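# Move shorts from hanger into basket, rehang the hanger

## Task

Remove the shorts from their hanger and set them down inside the basket by lowering them, not dropping them from above the rim: if the whole garment, or a third of it or more, falls in from over the rim, the task can fail even while one gripper still holds some of it. Every part of the shorts must finish inside the basket, and fabric left draped over the rim reduces the score. Put the hanger back on the rail. At the end, any other hangers must still be on the rail and the rack must be standing upright.

## Robot and tools

Robot: two arms, left_arm and right_arm, each a six-joint arm with a parallel two-finger gripper. Base positions in the scene frame: left_arm at (-0.043, +0.232, 0) m, right_arm at (-0.007, -0.284, 0) m, each turned very slightly about z. A camera stand sits on the floor behind the arms.

Frames. Scene frame: origin at table-top height, halfway between the nominal bases; +x points out over the table, +z up, and left_arm is on the +y side. Image left and right do not match the arm names. Hand positions, quaternions, velocities and targets reported for an arm are in that arm's own base frame. Fixed cameras and the table use the scene frame. Offsets you send are along the current Hand target's own axes. On a gripper, +z is the direction the fingers point, and the fingers close along its y axis. end_effector_position is the point between the finger pads, just under 1 cm behind the tips. Reported poses can be off by a few cm, more at full stretch.

Row format (shared by execute_actions and move): one flat list of 14 numbers covering both arms, each in [-1, 1]: left_arm dx, dy, dz, rx, ry, rz, opening, then right_arm in the same order. You must fill all 14 even if one arm stays still. dx..rz are an offset (not a pose) from that arm's Hand target as it was when the action or move began, in the Hand target's axes; 1.0 equals 0.6 m of travel or 180 degrees of turn, and rx, ry, rz form a single rotation vector. Sending the same offset twice moves twice. Six zeros re-command the current Hand target. Opening is absolute, not an offset: +1 fully open (pad gap about 87 mm), +0.5 about 69 mm, 0 about 43 mm, -0.5 about 18 mm, -1 closed. A 0 in the opening slot is a real command, so resend the present opening to leave a gripper unchanged.

execute_actions(actions, cameras): actions is a list of actions; each action is a table of up to 15 rows, each row one 1/30 s step; a short table repeats its last row up to 15 steps. Every row in an action counts from the action's starting Hand target. An empty actions list returns images and the full state. cameras: list of names, ["all"], or [] for none; any unknown name invalidates the call.

move(target, speed, blend, opening_speed, blocking, cameras): straight-line path toward one row or a list of up to 15 rows; in a list, every row is still an offset from the same starting Hand targets. speed is in m/s, 0.002 to 2.9, default 0.25 (turns up to twice that in rad/s); one value or one per target. blend in metres rounds corners in a list; 0 stops at each. opening_speed (0.2 or more per second on the -1..+1 scale) makes openings change gradually. blocking=false returns after about 0.5 s while motion continues. The total run is capped at 10 s. Paths ignore obstacles and the other arm; grippers lag and stray more at higher speed. Steer around an arm's own base, not close past it. A changed opening on a later target is applied only once everything is at rest there. The result adds a move: line with the ending (done, off_target, moving, held, fault) and limits (paced = pose clipped, held = steps withheld).

wait(seconds 0 to 10, cameras) lets time pass; stop(cameras) brakes a running move; zoom_image(camera, region [x0,y0,x1,y1] pixels, max 504x504) enlarges part of a camera's latest image; read_manual gives licence text only; finished_scene(scene) ends the scene irreversibly and nothing may follow it in that reply. Scene 1 is practice.

Cameras: cam_head_left, cam_head_right, cam_high, cam_low (504x504), cam_left_wrist, cam_right_wrist (896x504).

Results: each arm's end_effector_position (m) and end_effector_quat_wxyz, Hand target (the last commanded pose after clipping, which the next offsets count from), Joint positions (last value is the gripper, 0 closed to 1 open), Joint velocities (may be omitted when all are just noise), joint torques (include arm weight; joints 1 to 3 wrap at ±28 N m), grip_measured on the command scale, Tool commands, and warnings such as MOTOR HOT or OVER-TEMPERATURE FAULT.

Behaviour: commanded orientation is clipped to within 40 degrees of the actual one each step. Grippers often stop short or droop at long reach; re-send a zero action or the missing distance, and check tilt after moves. Small moves may not happen or go sideways. A blocked arm keeps pushing until commanded back. To grip, command about 0.04 below grip_measured at first contact for full force; less squeezes lighter.

Avoid: dropping the shorts from above the basket rim, knocking hangers off the rail or tipping the rack, anything leaving the table, releasing moving parts, fast or hard contact with fixed or heavy objects, grippers touching or squeezing each other, and long holds at full stretch, which heat motors (75 °C warns, 90 °C folds the arm away for the rest of the scene, 100 °C it collapses).

Each tool is called after "Call:" as a command line: name --argument value for each argument, lists and objects as JSON in quotes; but a table of rows of numbers goes row by row, as --pt "numbers of a row", without its own name.

## Session

Call:
execute_actions --actions '[]'

Call:
zoom_image --camera "cam_high" --region '[60, 0, 504, 300]'

Scene clock: 0.00 s.
left_arm: end_effector_position=(+0.1464, +0.0000, +0.0785) grip_measured=+1.000 end_effector_quat_wxyz=(+0.383, +0.000, +0.924, +0.000) | right_arm: end_effector_position=(+0.1464, +0.0000, +0.0785) grip_measured=+0.969 end_effector_quat_wxyz=(+0.383, +0.000, +0.924, +0.000)
Joint positions: left_arm=[0 0.283 0.438 -0.94 0 0 1] | right_arm=[0 0.283 0.438 -0.94 0 0 0.984]
Joint velocities: within noise
Joint torques (N m): no reading
Heat: left arm: 40 °C; right arm: 42 °C.
Hand target: left_arm +0.1459, +0.0000, +0.0798; +0.382, +0.000, +0.924, +0.000 | right_arm +0.1468, +0.0000, +0.0807; +0.385, +0.000, +0.923, +0.000
Tool commands: left_gripper/opening=+1.0 right_gripper/opening=+1.0

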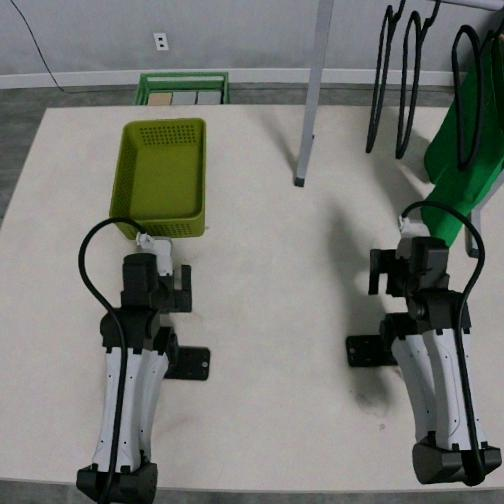

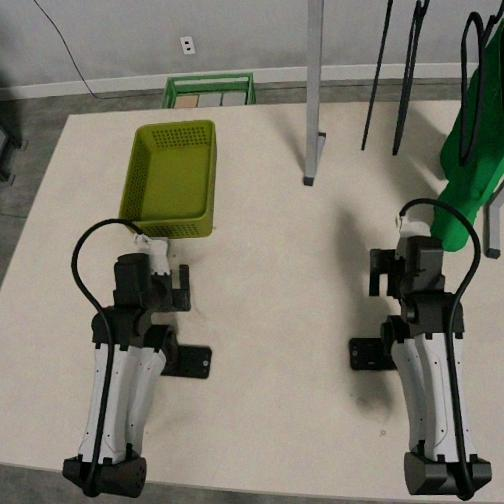

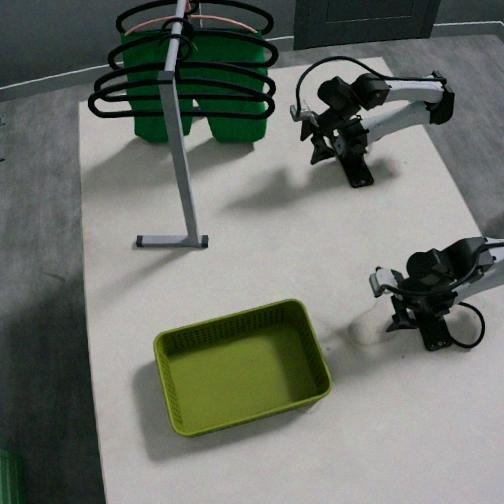

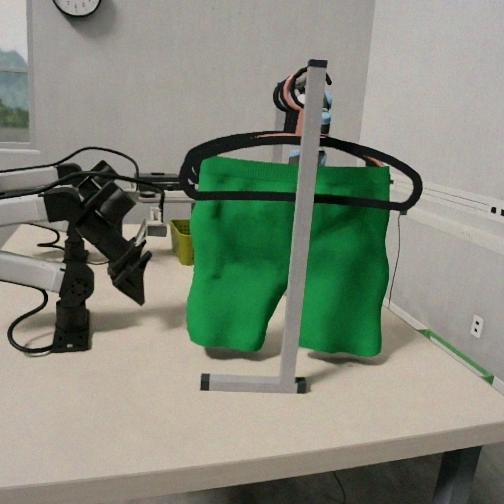

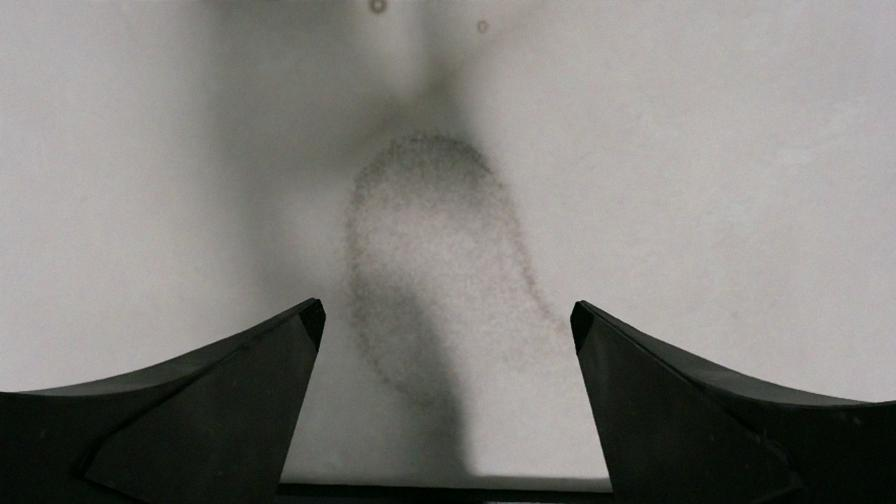

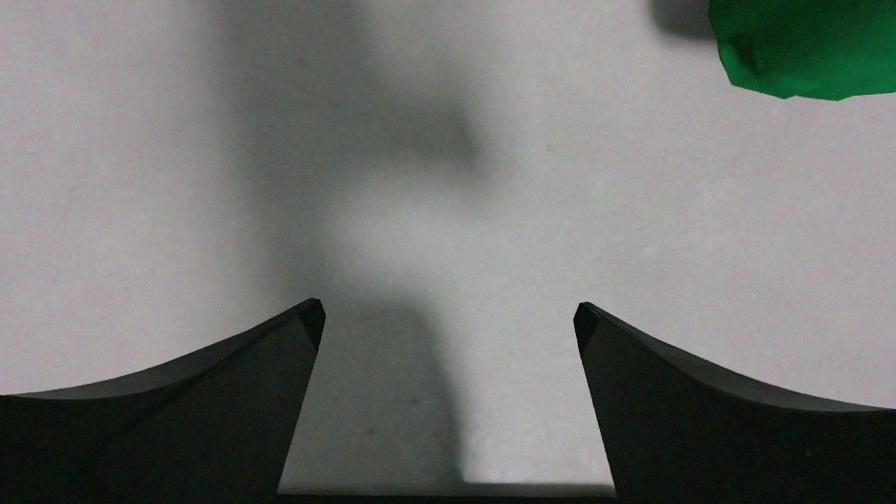

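Scaled by 1.135 from the camera's 504x504 image, which has a finer 720x720 frame.

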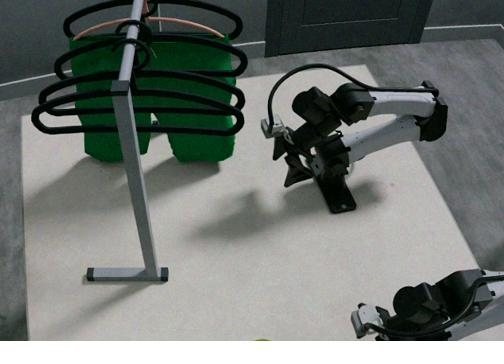

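Call:
move --pt "0 0 0 0 0 0 1 -0.3333 0 -0.182 0 -0.026 0 0" --pt "0 0 0 0 0 0 1 -0.605 -0.05 -0.3103 0 -0.165 0 0" --pt "0 0 0 0 0 0 1 -0.6532 -0.2167 -0.2877 0.1054 -0.2458 0.0433 0" --speed 0.3 --blend '[0.03,0.03,0]' --cameras '["cam_low","cam_high","cam_right_wrist"]'

Scene clock: 27.57 s.
left_arm: end_effector_position=(+0.1464, +0.0000, +0.0785) grip_measured=+1.000 end_effector_quat_wxyz=(+0.383, +0.000, +0.924, +0.000) | right_arm: end_effector_position=(+0.3022, -0.1274, +0.4779) grip_measured=+0.000 end_effector_quat_wxyz=(+0.692, +0.115, +0.703, -0.119)
Joint positions: left_arm=[0 0.283 0.438 -0.94 0 0 1] | right_arm=[-0.473 1.093 1.622 -0.544 -0.141 -0.01 0.5]
Joint torques (N m): left_arm=[0.13 2.21 7.32 1.5 -0.1 -0.03] | right_arm=[-0.28 -1.73 5.33 2.09 0.15 0.2]
Heat: left arm: 44 °C; right arm: 46 °C.
Hand target: left_arm +0.1459, +0.0000, +0.0798; +0.382, +0.000, +0.924, +0.000 | right_arm +0.3000, -0.1300, +0.4807; +0.696, +0.123, +0.696, -0.123
Off the commanded pose: left_arm 0.001 m, 0 deg | right_arm 0.004 m, 1 deg.
move: done
Images, in order (width x height): cam_high 504x504, cam_low 504x504, cam_right_wrist 896x504.

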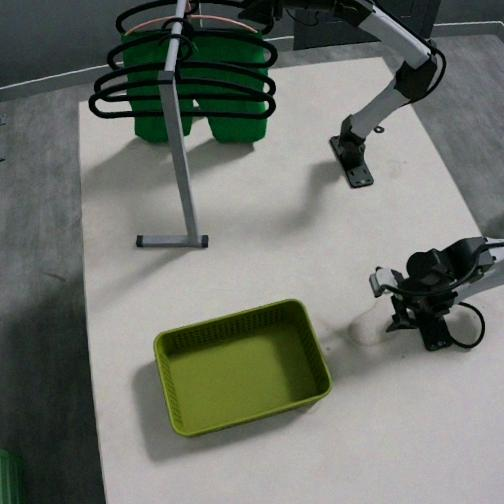

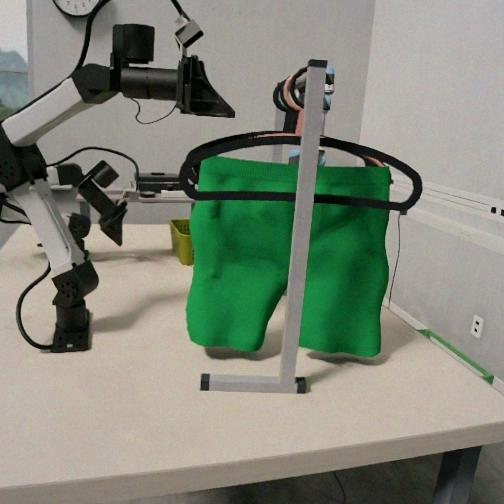

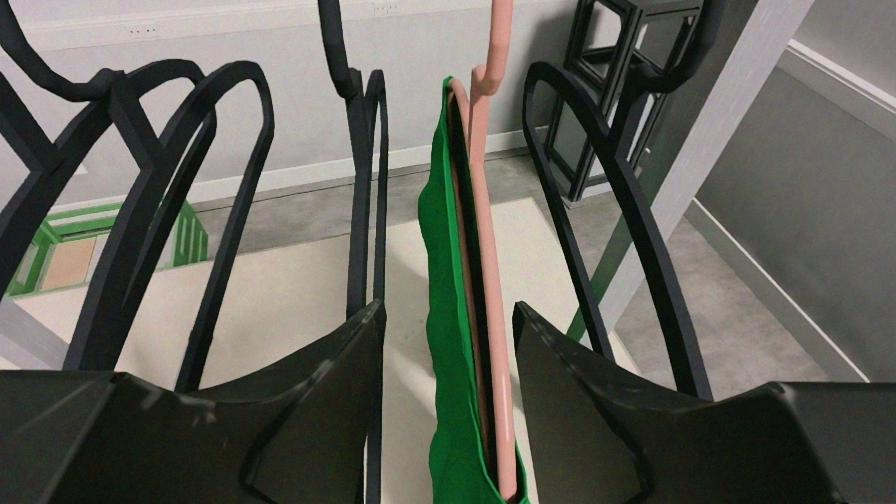

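Call:
move --pt "0 0 0 0 0 0 1 0.005 -0.0392 0.0143 -0.0278 0 0 0" --pt "0 0 0 0 0 0 1 0.0133 -0.0288 0.1258 -0.0278 0 0 0" --speed 0.15 --blend '[0.01,0]' --cameras '["cam_right_wrist"]'

Scene clock: 82.63 s.
left_arm: end_effector_position=(+0.1464, +0.0000, +0.0785) grip_measured=+1.000 end_effector_quat_wxyz=(+0.383, +0.000, +0.924, +0.000) | right_arm: end_effector_position=(+0.3633, -0.1721, +0.4626) grip_measured=+0.000 end_effector_quat_wxyz=(+0.692, +0.092, +0.711, -0.089)
Joint positions: left_arm=[0 0.283 0.438 -0.94 0 0 1] | right_arm=[-0.582 1.306 1.667 -0.389 -0.326 -0.008 0.5]
Joint torques (N m): left_arm=[0.13 2.22 7.31 1.51 -0.1 -0.03] | right_arm=[0.8 -2.74 8.61 2.06 0.13 0.19]
Heat: left arm: 46 °C; right arm: 52 °C.
Hand target: left_arm +0.1459, +0.0000, +0.0798; +0.382, +0.000, +0.924, +0.000 | right_arm +0.3650, -0.1720, +0.4727; +0.701, +0.092, +0.701, -0.092
Off the commanded pose: left_arm 0.001 m, 0 deg | right_arm 0.010 m, 2 deg.
move: done
Images, in order (width x height): cam_right_wrist 896x504.

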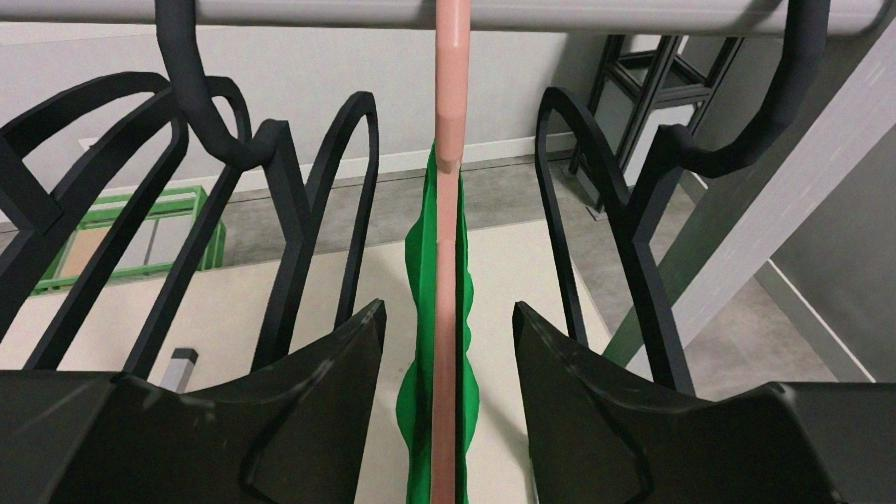

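Call:
move --target '[0,0,0,0,0,0,1, 0.004,0,0.1033,0,0,0,0]' --speed 0.15 --cameras '["cam_right_wrist","cam_low"]'

Scene clock: 100.97 s.
left_arm: end_effector_position=(+0.1464, +0.0000, +0.0785) grip_measured=+1.000 end_effector_quat_wxyz=(+0.383, +0.000, +0.924, +0.000) | right_arm: end_effector_position=(+0.4226, -0.1883, +0.4609) grip_measured=+0.000 end_effector_quat_wxyz=(+0.692, +0.091, +0.710, -0.090)
Joint positions: left_arm=[0 0.283 0.438 -0.94 0 0 1] | right_arm=[-0.516 1.506 1.817 -0.336 -0.26 -0.008 0.5]
Joint torques (N m): left_arm=[0.13 2.21 7.32 1.5 -0.1 -0.03] | right_arm=[0.8 -4.44 8.83 2.05 0.14 0.18]
Heat: left arm: 46 °C; right arm: 52 °C.
Hand target: left_arm +0.1459, +0.0000, +0.0798; +0.382, +0.000, +0.924, +0.000 | right_arm +0.4249, -0.1881, +0.4702; +0.701, +0.092, +0.701, -0.092
Off the commanded pose: left_arm 0.001 m, 0 deg | right_arm 0.010 m, 1 deg.
move: done
Images, in order (width x height): cam_low 504x504, cam_right_wrist 896x504.

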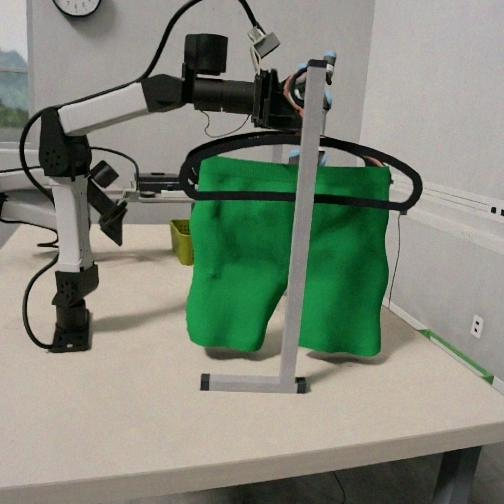

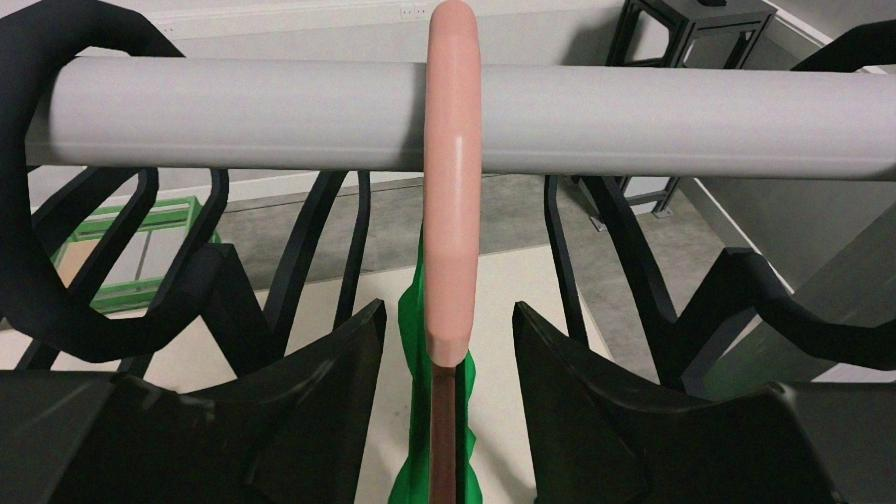

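Call:
move --pt "0 0 0 0 0 0 1 -0.003 0 -0.0083 0 0 0 0" --pt "0 0 0 0 0 0 1 -0.003 0 -0.0083 0 0 0 -0.95" --speed 0.1 --opening_speed 1.5

Call:
move --target '[0,0,0,0,0,0,1, -0.09,0,0,0,-0.03,0,-0.95]' --speed 0.12 --cameras '["cam_right_wrist","cam_low"]'

Scene clock: 113.17 s.
left_arm: end_effector_position=(+0.1464, +0.0000, +0.0785) grip_measured=+1.000 end_effector_quat_wxyz=(+0.383, +0.000, +0.924, +0.000) | right_arm: end_effector_position=(+0.4226, -0.1883, +0.4609) grip_measured=-0.771 end_effector_quat_wxyz=(+0.692, +0.091, +0.710, -0.090)
Joint positions: left_arm=[0 0.283 0.438 -0.94 0 0 1] | right_arm=[-0.516 1.506 1.817 -0.336 -0.26 -0.008 0.114]
Joint torques (N m): left_arm=[0.13 2.22 7.32 1.5 -0.1 -0.03] | right_arm=[0.42 -5.53 8.53 1.97 0.11 0.18]
Heat: left arm: 46 °C; right arm: 53 °C.
Hand target: left_arm +0.1459, +0.0000, +0.0798; +0.382, +0.000, +0.924, +0.000 | right_arm +0.4201, -0.1868, +0.4720; +0.701, +0.092, +0.701, -0.092
Off the commanded pose: left_arm 0.001 m, 0 deg | right_arm 0.011 m, 1 deg.
move: off_target (right_arm); target 2's new opening was sent with right_arm's hand 0.011 m and 1 deg from that target

Scene clock: 114.23 s.
left_arm: end_effector_position=(+0.1464, +0.0000, +0.0785) grip_measured=+1.000 end_effector_quat_wxyz=(+0.383, +0.000, +0.924, +0.000) | right_arm: end_effector_position=(+0.4210, -0.1863, +0.4971) grip_measured=-0.771 end_effector_quat_wxyz=(+0.705, +0.094, +0.697, -0.086)
Joint positions: left_arm=[0 0.283 0.438 -0.94 0 0 1] | right_arm=[-0.516 1.564 2.004 -0.43 -0.26 0.015 0.114]
Joint torques (N m): left_arm=[0.13 2.21 7.32 1.51 -0.1 -0.02] | right_arm=[0.09 -5.05 9.81 2.39 0.09 0.2]
Heat: left arm: 46 °C; right arm: 53 °C.
Hand target: left_arm +0.1459, +0.0000, +0.0798; +0.382, +0.000, +0.924, +0.000 | right_arm +0.4201, -0.1868, +0.5261; +0.733, +0.088, +0.667, -0.097
Off the commanded pose: left_arm 0.001 m, 0 deg | right_arm 0.029 m, 5 deg.
move: off_target (right_arm)
Images, in order (width x height): cam_low 504x504, cam_right_wrist 896x504.

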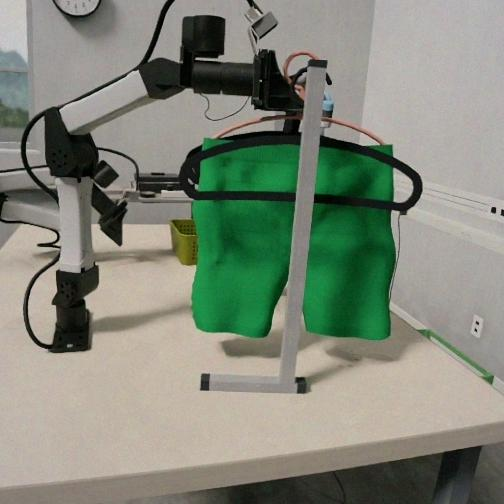

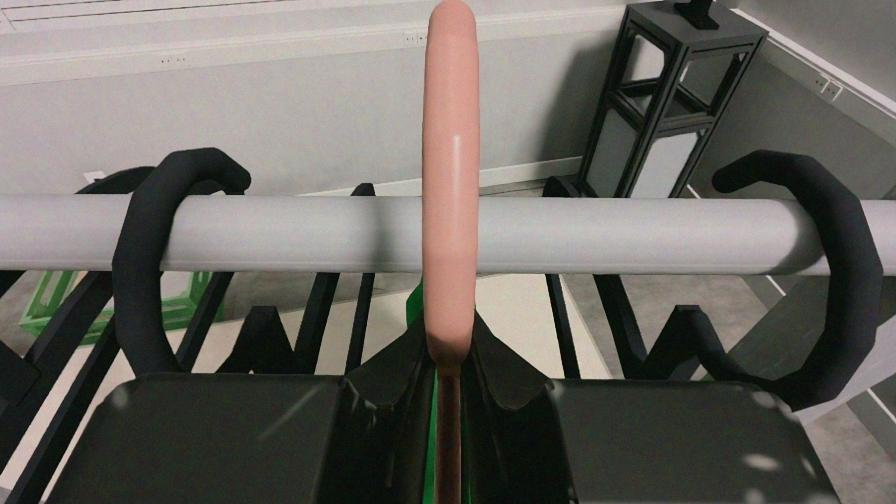

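Call:
move --pt "0 0 0 0 0 0 1 0.0268 0.001 -0.1768 0 0.019 0 -0.95" --pt "0 0 0 0 0 0 1 0.0755 0.001 -0.2817 0 -0.037 0 -0.95" --pt "0 0 0 0 0 0 1 0.0932 0.001 -0.3588 0 -0.181 0 -0.95" --pt "0 0 0 0 0 0 1 0.0695 0.001 -0.432 0 -0.3144 0 -0.95" --pt "0 0 0 0 0 0 1 -0.2622 0.001 -0.4003 0 -0.3367 0 -0.95" --speed 0.22 --blend '[0.01,0.01,0.01,0.01,0]' --cameras '["cam_low","cam_high"]'

Scene clock: 150.70 s.
left_arm: end_effector_position=(+0.1464, +0.0000, +0.0785) grip_measured=+1.000 end_effector_quat_wxyz=(+0.383, +0.000, +0.924, +0.000) | right_arm: end_effector_position=(+0.1906, -0.1297, +0.6405) grip_measured=-0.771 end_effector_quat_wxyz=(+0.962, +0.036, +0.246, -0.114)
Joint positions: left_arm=[0 0.283 0.438 -0.94 0 0 1] | right_arm=[-0.934 0.953 1.165 0.951 -0.304 0.634 0.114]
Joint torques (N m): left_arm=[0.14 2.21 7.32 1.5 -0.1 -0.03] | right_arm=[0.85 -0.05 8.38 0.8 0.69 0.01]
Heat: left arm: 47 °C; right arm: 57 °C.
Hand target: left_arm +0.1459, +0.0000, +0.0798; +0.382, +0.000, +0.924, +0.000 | right_arm +0.1751, -0.1205, +0.6601; +0.970, +0.027, +0.206, -0.128
Off the commanded pose: left_arm 0.001 m, 0 deg | right_arm 0.027 m, 5 deg.
move: off_target (right_arm)
Images, in order (width x height): cam_high 504x504, cam_low 504x504.

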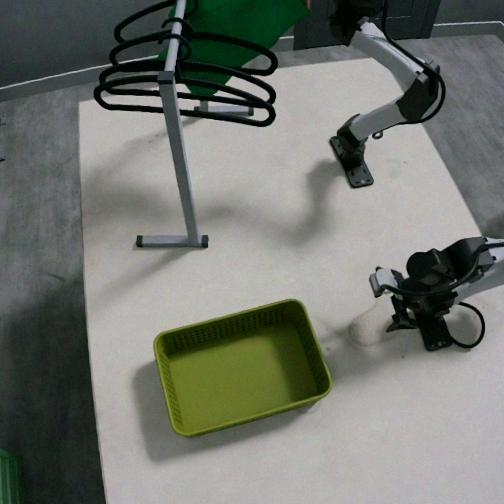

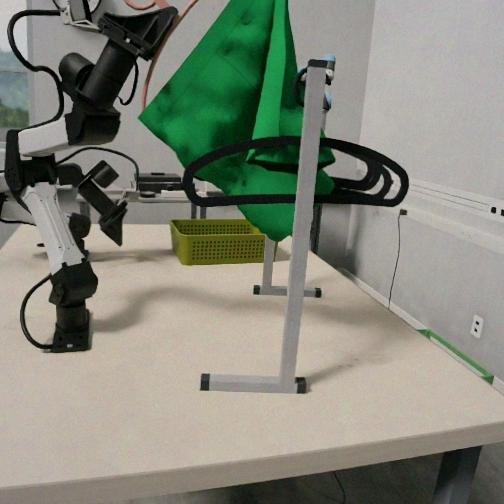

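Call:
move --pt "0 0 0 0 0 0 1 -0.0597 0.2005 0.0648 -0.0113 0 0.0254 -0.95" --pt "0 0 0 0 0 0 1 -0.0482 0.6772 -0.0212 -0.0294 0.0333 0.066 -0.95" --speed 0.2 --blend '[0.05,0]' --cameras '["cam_head_left","cam_low","cam_high"]'

Scene clock: 167.97 s.
left_arm: end_effector_position=(+0.1464, +0.0000, +0.0785) grip_measured=+1.000 end_effector_quat_wxyz=(+0.383, +0.000, +0.924, +0.000) | right_arm: end_effector_position=(+0.2625, +0.2907, +0.6411) grip_measured=-0.771 end_effector_quat_wxyz=(+0.956, -0.011, +0.291, -0.025)
Joint positions: left_arm=[0 0.283 0.438 -0.94 0 0 1] | right_arm=[1.151 1.715 1.767 1.246 0.531 -1.129 0.114]
Joint torques (N m): left_arm=[0.13 2.21 7.32 1.5 -0.1 -0.02] | right_arm=[0.64 -6.09 8.76 0.57 -0.72 0.01]
Heat: left arm: 47 °C; right arm: 51 °C.
Hand target: left_arm +0.1459, +0.0000, +0.0798; +0.382, +0.000, +0.924, +0.000 | right_arm +0.2497, +0.2802, +0.6602; +0.966, +0.010, +0.258, -0.016
Off the commanded pose: left_arm 0.001 m, 0 deg | right_arm 0.025 m, 5 deg.
move: off_target (right_arm)
Images, in order (width x height): cam_head_left 504x504, cam_high 504x504, cam_low 504x504.

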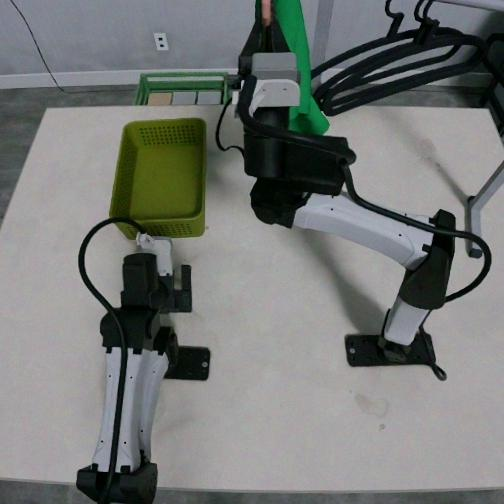

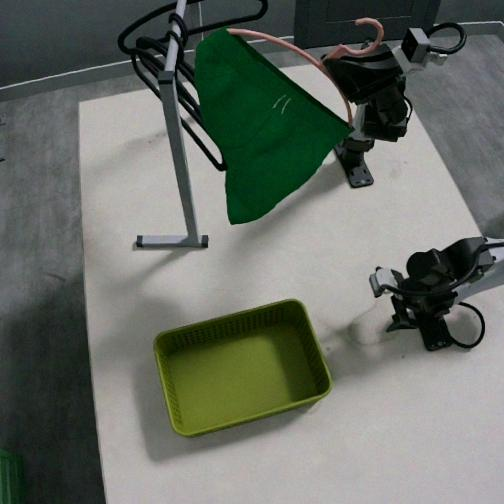

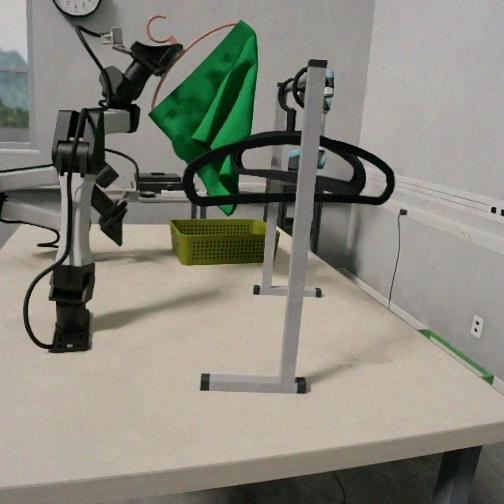

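Call:
move --pt "0 0 0 0 0 0 1 0.0277 0.1335 -0.0242 0 0.011 0 -0.95" --pt "-0.2668 -0.1985 -0.0165 0.1206 -0.2739 0.0562 1 0.3602 0.1427 -0.1215 0 0.2 0 -0.95" --speed 0.2 --blend '[0.02,0]' --cameras '["all"]'

Scene clock: 198.93 s.
left_arm: end_effector_position=(+0.2513, -0.1180, +0.2095) grip_measured=+1.000 end_effector_quat_wxyz=(+0.728, +0.137, +0.657, -0.140) | right_arm: end_effector_position=(+0.4097, +0.3724, +0.4630) grip_measured=-0.771 end_effector_quat_wxyz=(+0.825, -0.005, +0.564, -0.035)
Joint positions: left_arm=[-0.523 0.373 0.199 0.274 -0.127 0.029 1] | right_arm=[1.025 2.037 1.965 0.746 0.946 -0.625 0.114]
Joint torques (N m): left_arm=[0.7 1.83 5.98 1.88 0.07 0.12] | right_arm=[-0.13 -12.26 7.92 1.34 -0.55 0.18]
Heat: left arm: 47 °C; right arm: 50 °C.
Hand target: left_arm +0.2522, -0.1191, +0.1999; +0.722, +0.148, +0.662, -0.136 | right_arm +0.4034, +0.3624, +0.4901; +0.839, +0.014, +0.544, -0.012
Off the commanded pose: left_arm 0.010 m, 2 deg | right_arm 0.029 m, 4 deg.
move: off_target (right_arm)

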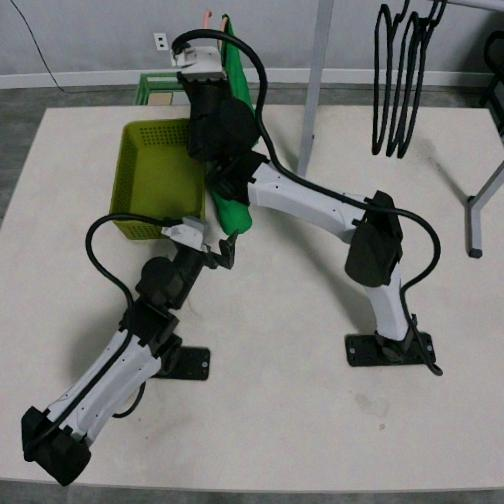

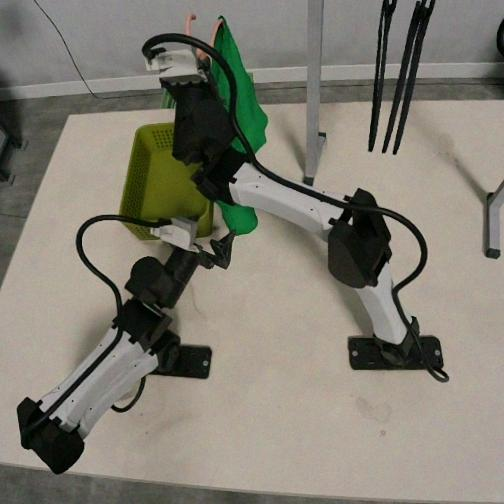

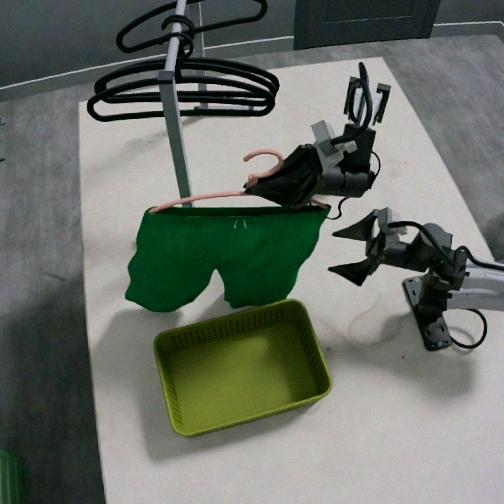

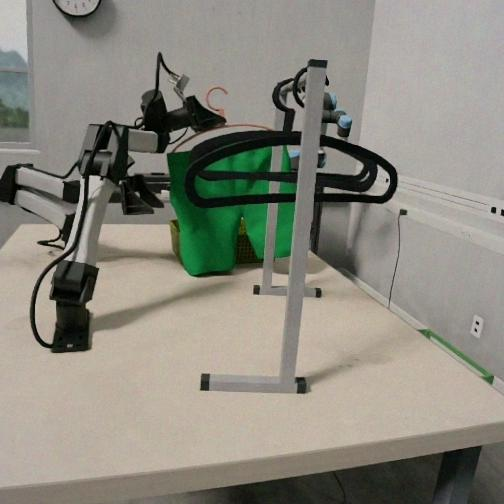

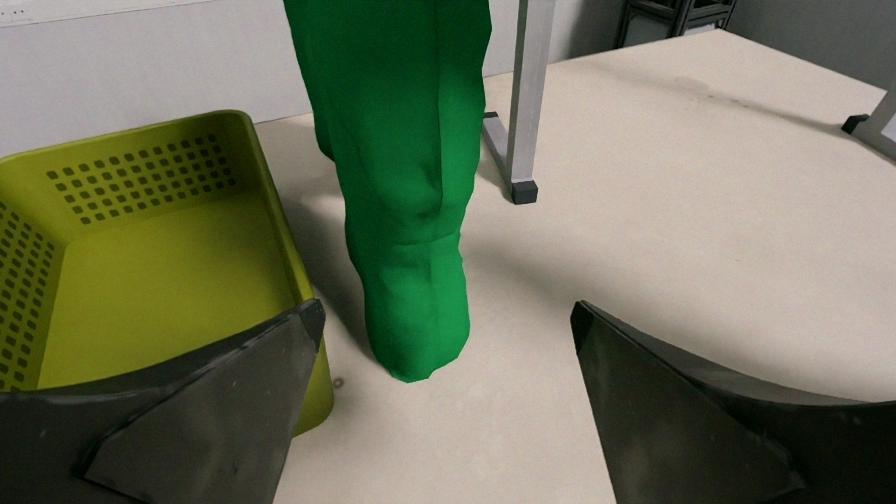

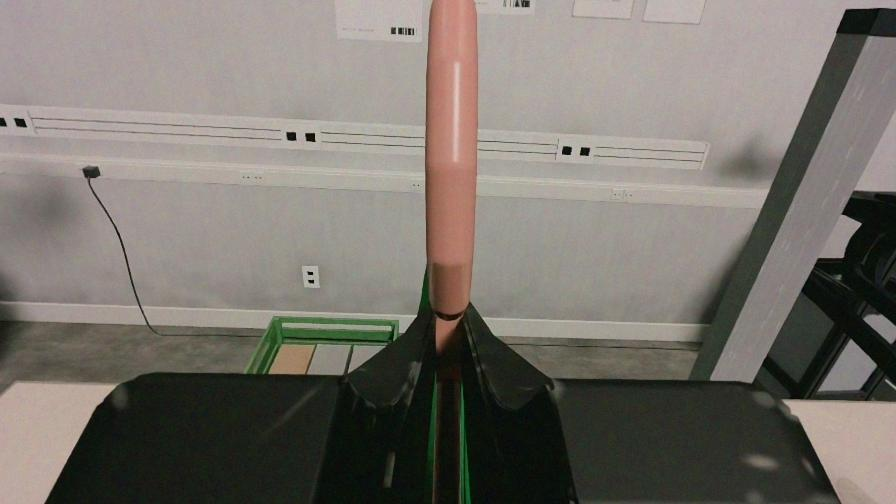

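Call:
move --pt "0 0 0 0 0 0 1 0 -0.0667 0 0 0 0 -0.95" --pt "0.1122 -0.0085 0.1498 -0.028 0 0 1 0 -0.0667 0 0 0 0 -0.95" --speed 0.12 --cameras '["cam_left_wrist","cam_high","cam_low","cam_head_left"]'

Scene clock: 237.03 s.
left_arm: end_effector_position=(+0.3331, -0.1573, +0.1329) grip_measured=+1.000 end_effector_quat_wxyz=(+0.720, +0.118, +0.674, -0.113) | right_arm: end_effector_position=(+0.4106, +0.3318, +0.4553) grip_measured=-0.771 end_effector_quat_wxyz=(+0.819, -0.006, +0.572, -0.044)
Joint positions: left_arm=[-0.549 1.459 0.183 1.34 -0.22 0.032 1] | right_arm=[0.975 1.886 1.752 0.745 0.926 -0.574 0.114]
Joint torques (N m): left_arm=[-0.42 -2.82 6.84 1.87 -0.25 0.12] | right_arm=[-0.13 -11.96 8.1 1.53 -0.69 0.17]
Heat: left arm: 48 °C; right arm: 62 °C.
Hand target: left_arm +0.3383, -0.1593, +0.1397; +0.728, +0.116, +0.667, -0.107 | right_arm +0.4020, +0.3224, +0.4896; +0.839, +0.014, +0.544, -0.012
Off the commanded pose: left_arm 0.009 m, 1 deg | right_arm 0.037 m, 6 deg.
move: off_target (right_arm)
Images, in order (width x height): cam_head_left 504x504, cam_high 504x504, cam_low 504x504, cam_left_wrist 896x504.

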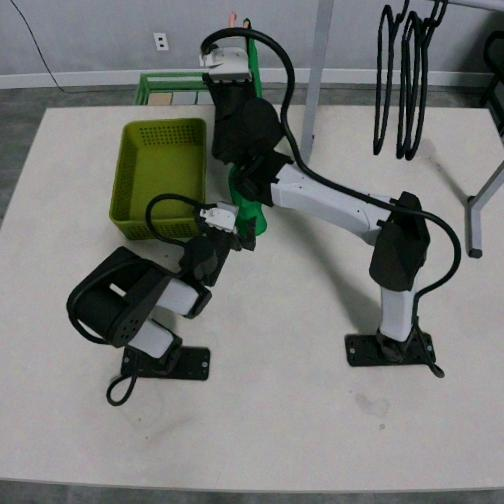

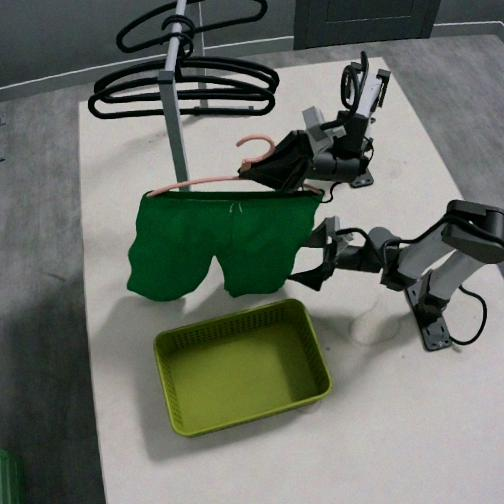

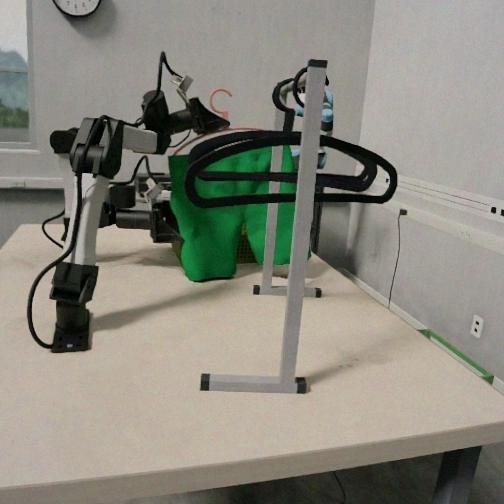

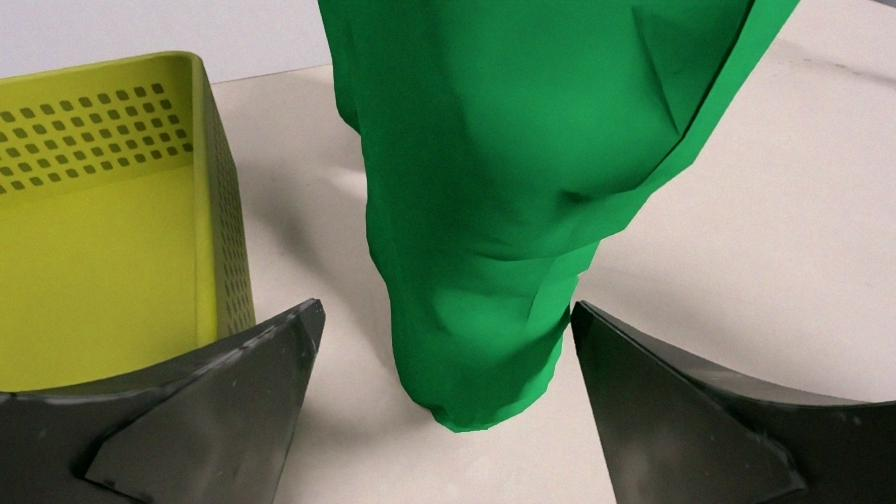

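Call:
move --pt "0 -0.022 0.0 0 0 0 1 0 0 0 0 0 0 -0.95" --pt "0 -0.022 0.04 0 0 0 1 0 0 0 0 0 0 -0.95" --pt "0 -0.022 0.04 0 0 0 -1 0 0 0 0 0 0 -0.95" --speed 0.12 --opening_speed 1.5 --cameras '["cam_left_wrist","cam_high"]'

Scene clock: 246.57 s.
left_arm: end_effector_position=(+0.3521, -0.1769, +0.1379) grip_measured=-0.924 end_effector_quat_wxyz=(+0.725, +0.111, +0.672, -0.108) | right_arm: end_effector_position=(+0.4106, +0.3318, +0.4553) grip_measured=-0.771 end_effector_quat_wxyz=(+0.819, -0.006, +0.572, -0.044)
Joint positions: left_arm=[-0.593 1.559 0.286 1.349 -0.28 0.037 0.038] | right_arm=[0.975 1.886 1.752 0.745 0.926 -0.574 0.114]
Joint torques (N m): left_arm=[0.68 -3.64 6.64 1.79 0.01 0.11] | right_arm=[-0.13 -11.97 8.1 1.53 -0.69 0.17]
Heat: left arm: 48 °C; right arm: 63 °C.
Hand target: left_arm +0.3570, -0.1792, +0.1414; +0.728, +0.116, +0.667, -0.107 | right_arm +0.4020, +0.3224, +0.4896; +0.839, +0.014, +0.544, -0.012
Off the commanded pose: left_arm 0.006 m, 1 deg | right_arm 0.037 m, 6 deg.
move: off_target (right_arm)
Images, in order (width x height): cam_high 504x504, cam_left_wrist 896x504.

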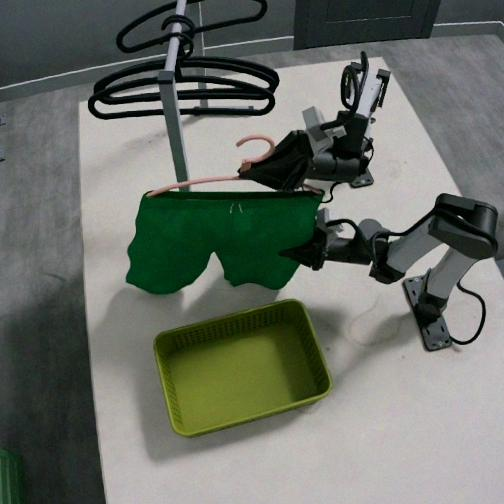

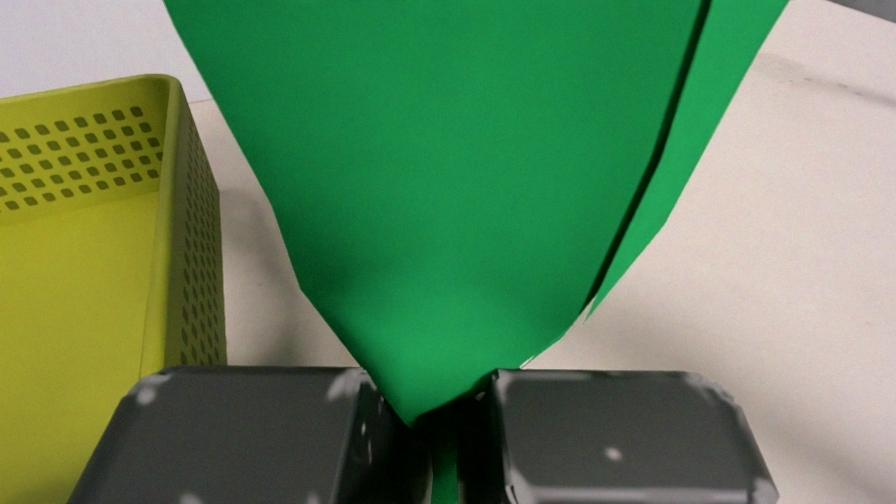

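Call:
move --pt "0 0 0 0 0 0 -1 -0.1065 0 0.0476 0 -0.1056 0 -0.95" --pt "0.0581 0 -0.0048 0 0 0 -1 -0.1674 0 0.0748 0 -0.2333 0 -0.95" --speed 0.15 --blend '[0.02,0]' --cameras '["cam_left_wrist","cam_high","cam_low","cam_head_left"]'

Scene clock: 282.50 s.
left_arm: end_effector_position=(+0.3687, -0.1774, +0.1446) grip_measured=-0.924 end_effector_quat_wxyz=(+0.757, +0.090, +0.637, -0.112) | right_arm: end_effector_position=(+0.4186, +0.3359, +0.4850) grip_measured=-0.771 end_effector_quat_wxyz=(+0.905, -0.032, +0.417, -0.079)
Joint positions: left_arm=[-0.572 1.728 0.32 1.587 -0.28 0.042 0.038] | right_arm=[0.927 2.028 1.752 1.241 0.66 -0.888 0.114]
Joint torques (N m): left_arm=[-0.72 -1.5 0.02 1.61 0.1 0.01] | right_arm=[-4.11 -11.7 13.24 2.77 -3.27 -0.04]
Heat: left arm: 49 °C; right arm: 65 °C.
Hand target: left_arm +0.3572, -0.1783, +0.1063; +0.728, +0.116, +0.667, -0.107 | right_arm +0.4020, +0.3211, +0.5997; +0.978, +0.009, +0.207, -0.016
Off the commanded pose: left_arm 0.040 m, 6 deg | right_arm 0.117 m, 27 deg.
joint read past its limit (left arm) — joint 4 (wrist pitch), upper limit.
joint sent to its limit (left arm) — joint 4 (wrist pitch), upper limit. The joint targets still meet the commanded pose.
move: off_target (left_arm, right_arm)
Images, in order (width x height): cam_head_left 504x504, cam_high 504x504, cam_low 504x504, cam_left_wrist 896x504.

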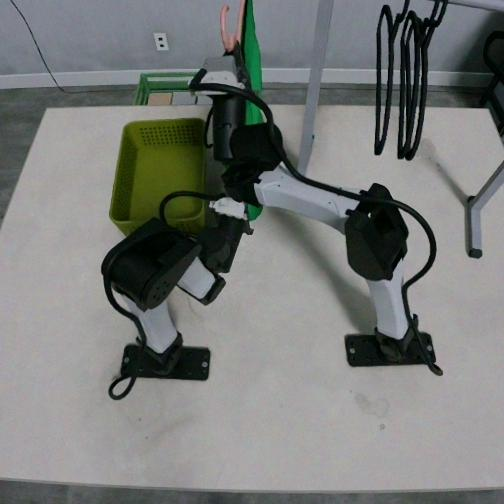

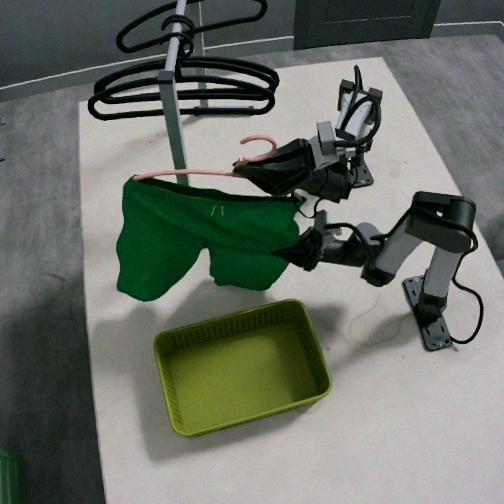

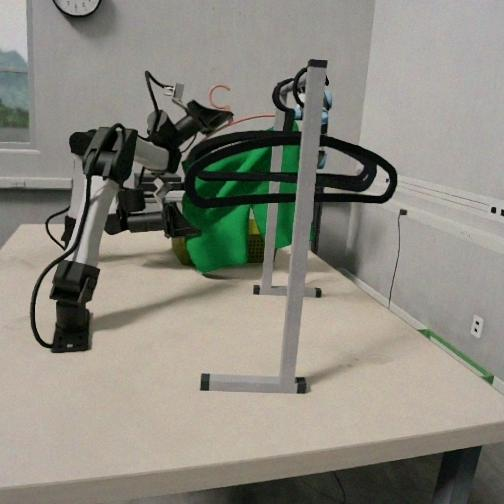

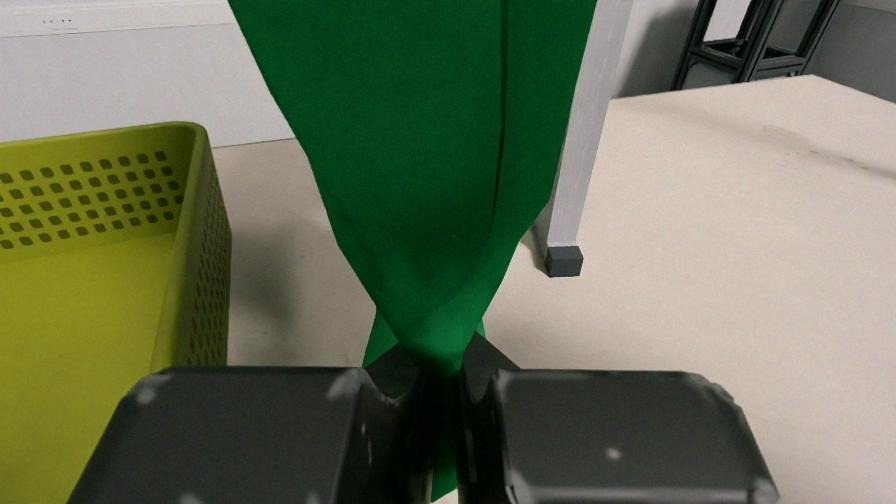

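Call:
zoom_image --camera "cam_high" --region '[110, 120, 340, 310]'

Call:
zoom_image --camera "cam_low" --region '[120, 70, 320, 290]'

Scaled by 2.191 from the camera's 504x504 image, which has a finer 720x720 frame.

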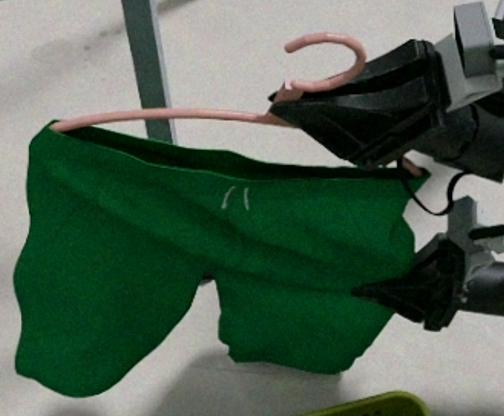

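Scaled by 2.291 from the camera's 504x504 image, which has a finer 720x720 frame.

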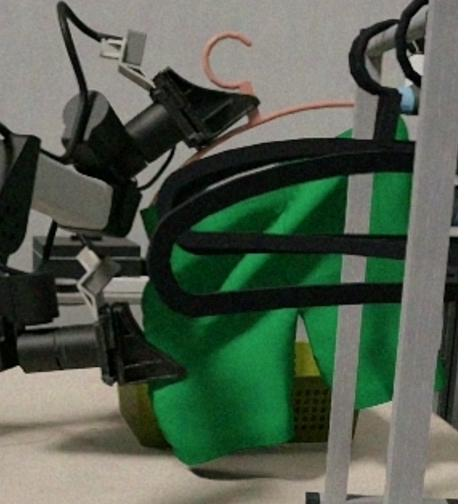

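Call:
move --pt "-0.0062 0.053 0.1092 0 0 0 -1 0.0517 0.0068 -0.1048 0 0.1556 0 -0.95" --pt "-0.014 0.0877 0.2042 0 0 0 -1 0.0517 0.0068 -0.1048 0 0.1556 0 -0.95" --speed 0.12 --blend '[0.02,0]' --cameras '["cam_left_wrist","cam_high","cam_low","cam_head_left"]'

Scene clock: 315.73 s.
left_arm: end_effector_position=(+0.4827, -0.1667, +0.1412) grip_measured=-0.924 end_effector_quat_wxyz=(+0.746, +0.117, +0.647, -0.105) | right_arm: end_effector_position=(+0.4265, +0.3424, +0.4784) grip_measured=-0.771 end_effector_quat_wxyz=(+0.879, -0.027, +0.474, -0.047)
Joint positions: left_arm=[-0.345 1.95 0.728 1.357 -0.026 0.042 0.038] | right_arm=[0.932 1.997 1.79 1.038 0.733 -0.742 0.114]
Joint torques (N m): left_arm=[0.84 -6.43 7.06 1.24 -0.04 -0.19] | right_arm=[1.1 -13.86 10.48 1.26 -0.45 0.18]
Heat: left arm: 47 °C; right arm: 64 °C.
Hand target: left_arm +0.4888, -0.1666, +0.1261; +0.728, +0.116, +0.667, -0.107 | right_arm +0.4050, +0.3259, +0.5297; +0.899, +0.013, +0.438, -0.013
Off the commanded pose: left_arm 0.016 m, 3 deg | right_arm 0.058 m, 8 deg.
move: off_target (left_arm, right_arm)
Images, in order (width x height): cam_head_left 504x504, cam_high 504x504, cam_low 504x504, cam_left_wrist 896x504.

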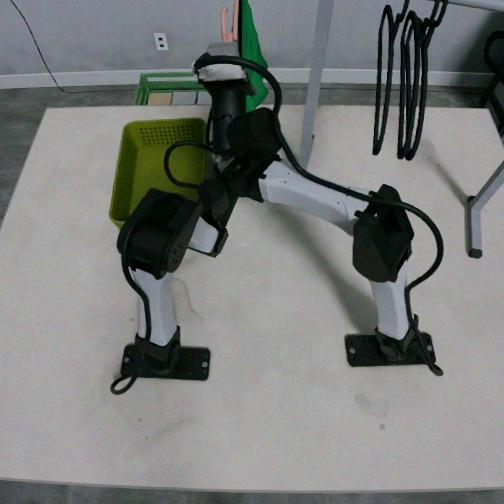

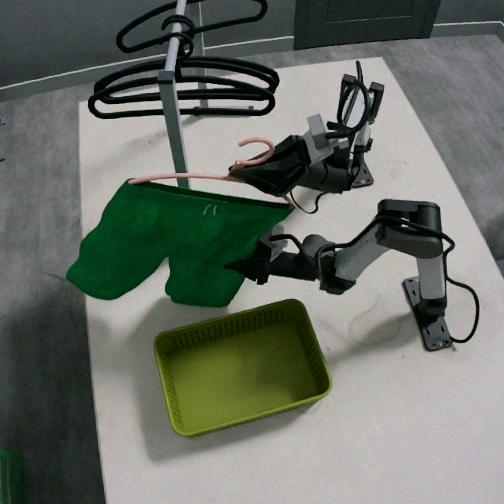

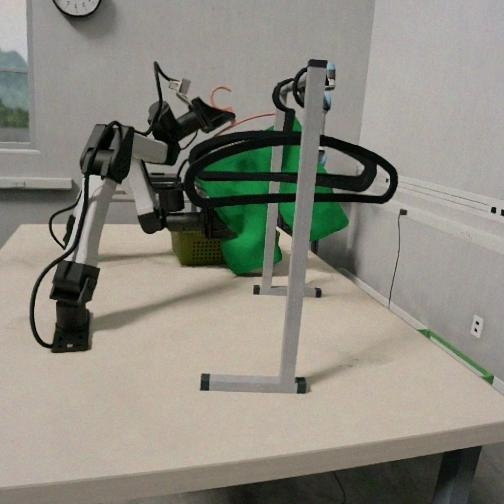

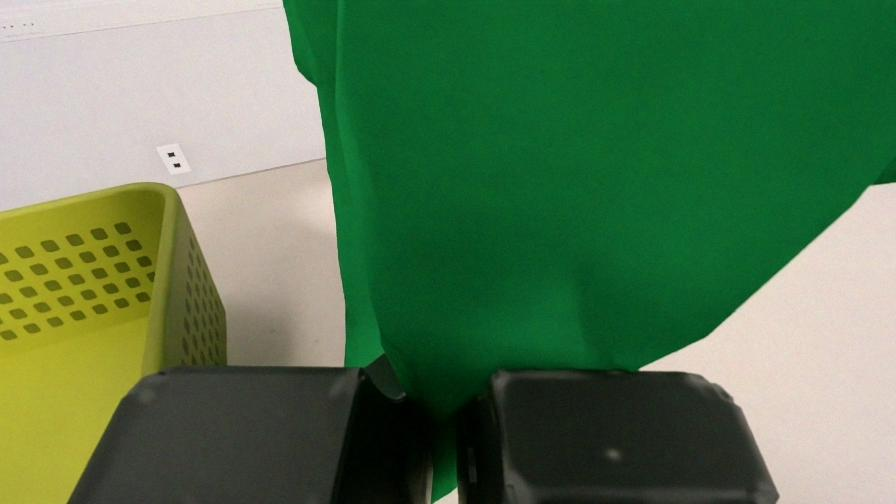

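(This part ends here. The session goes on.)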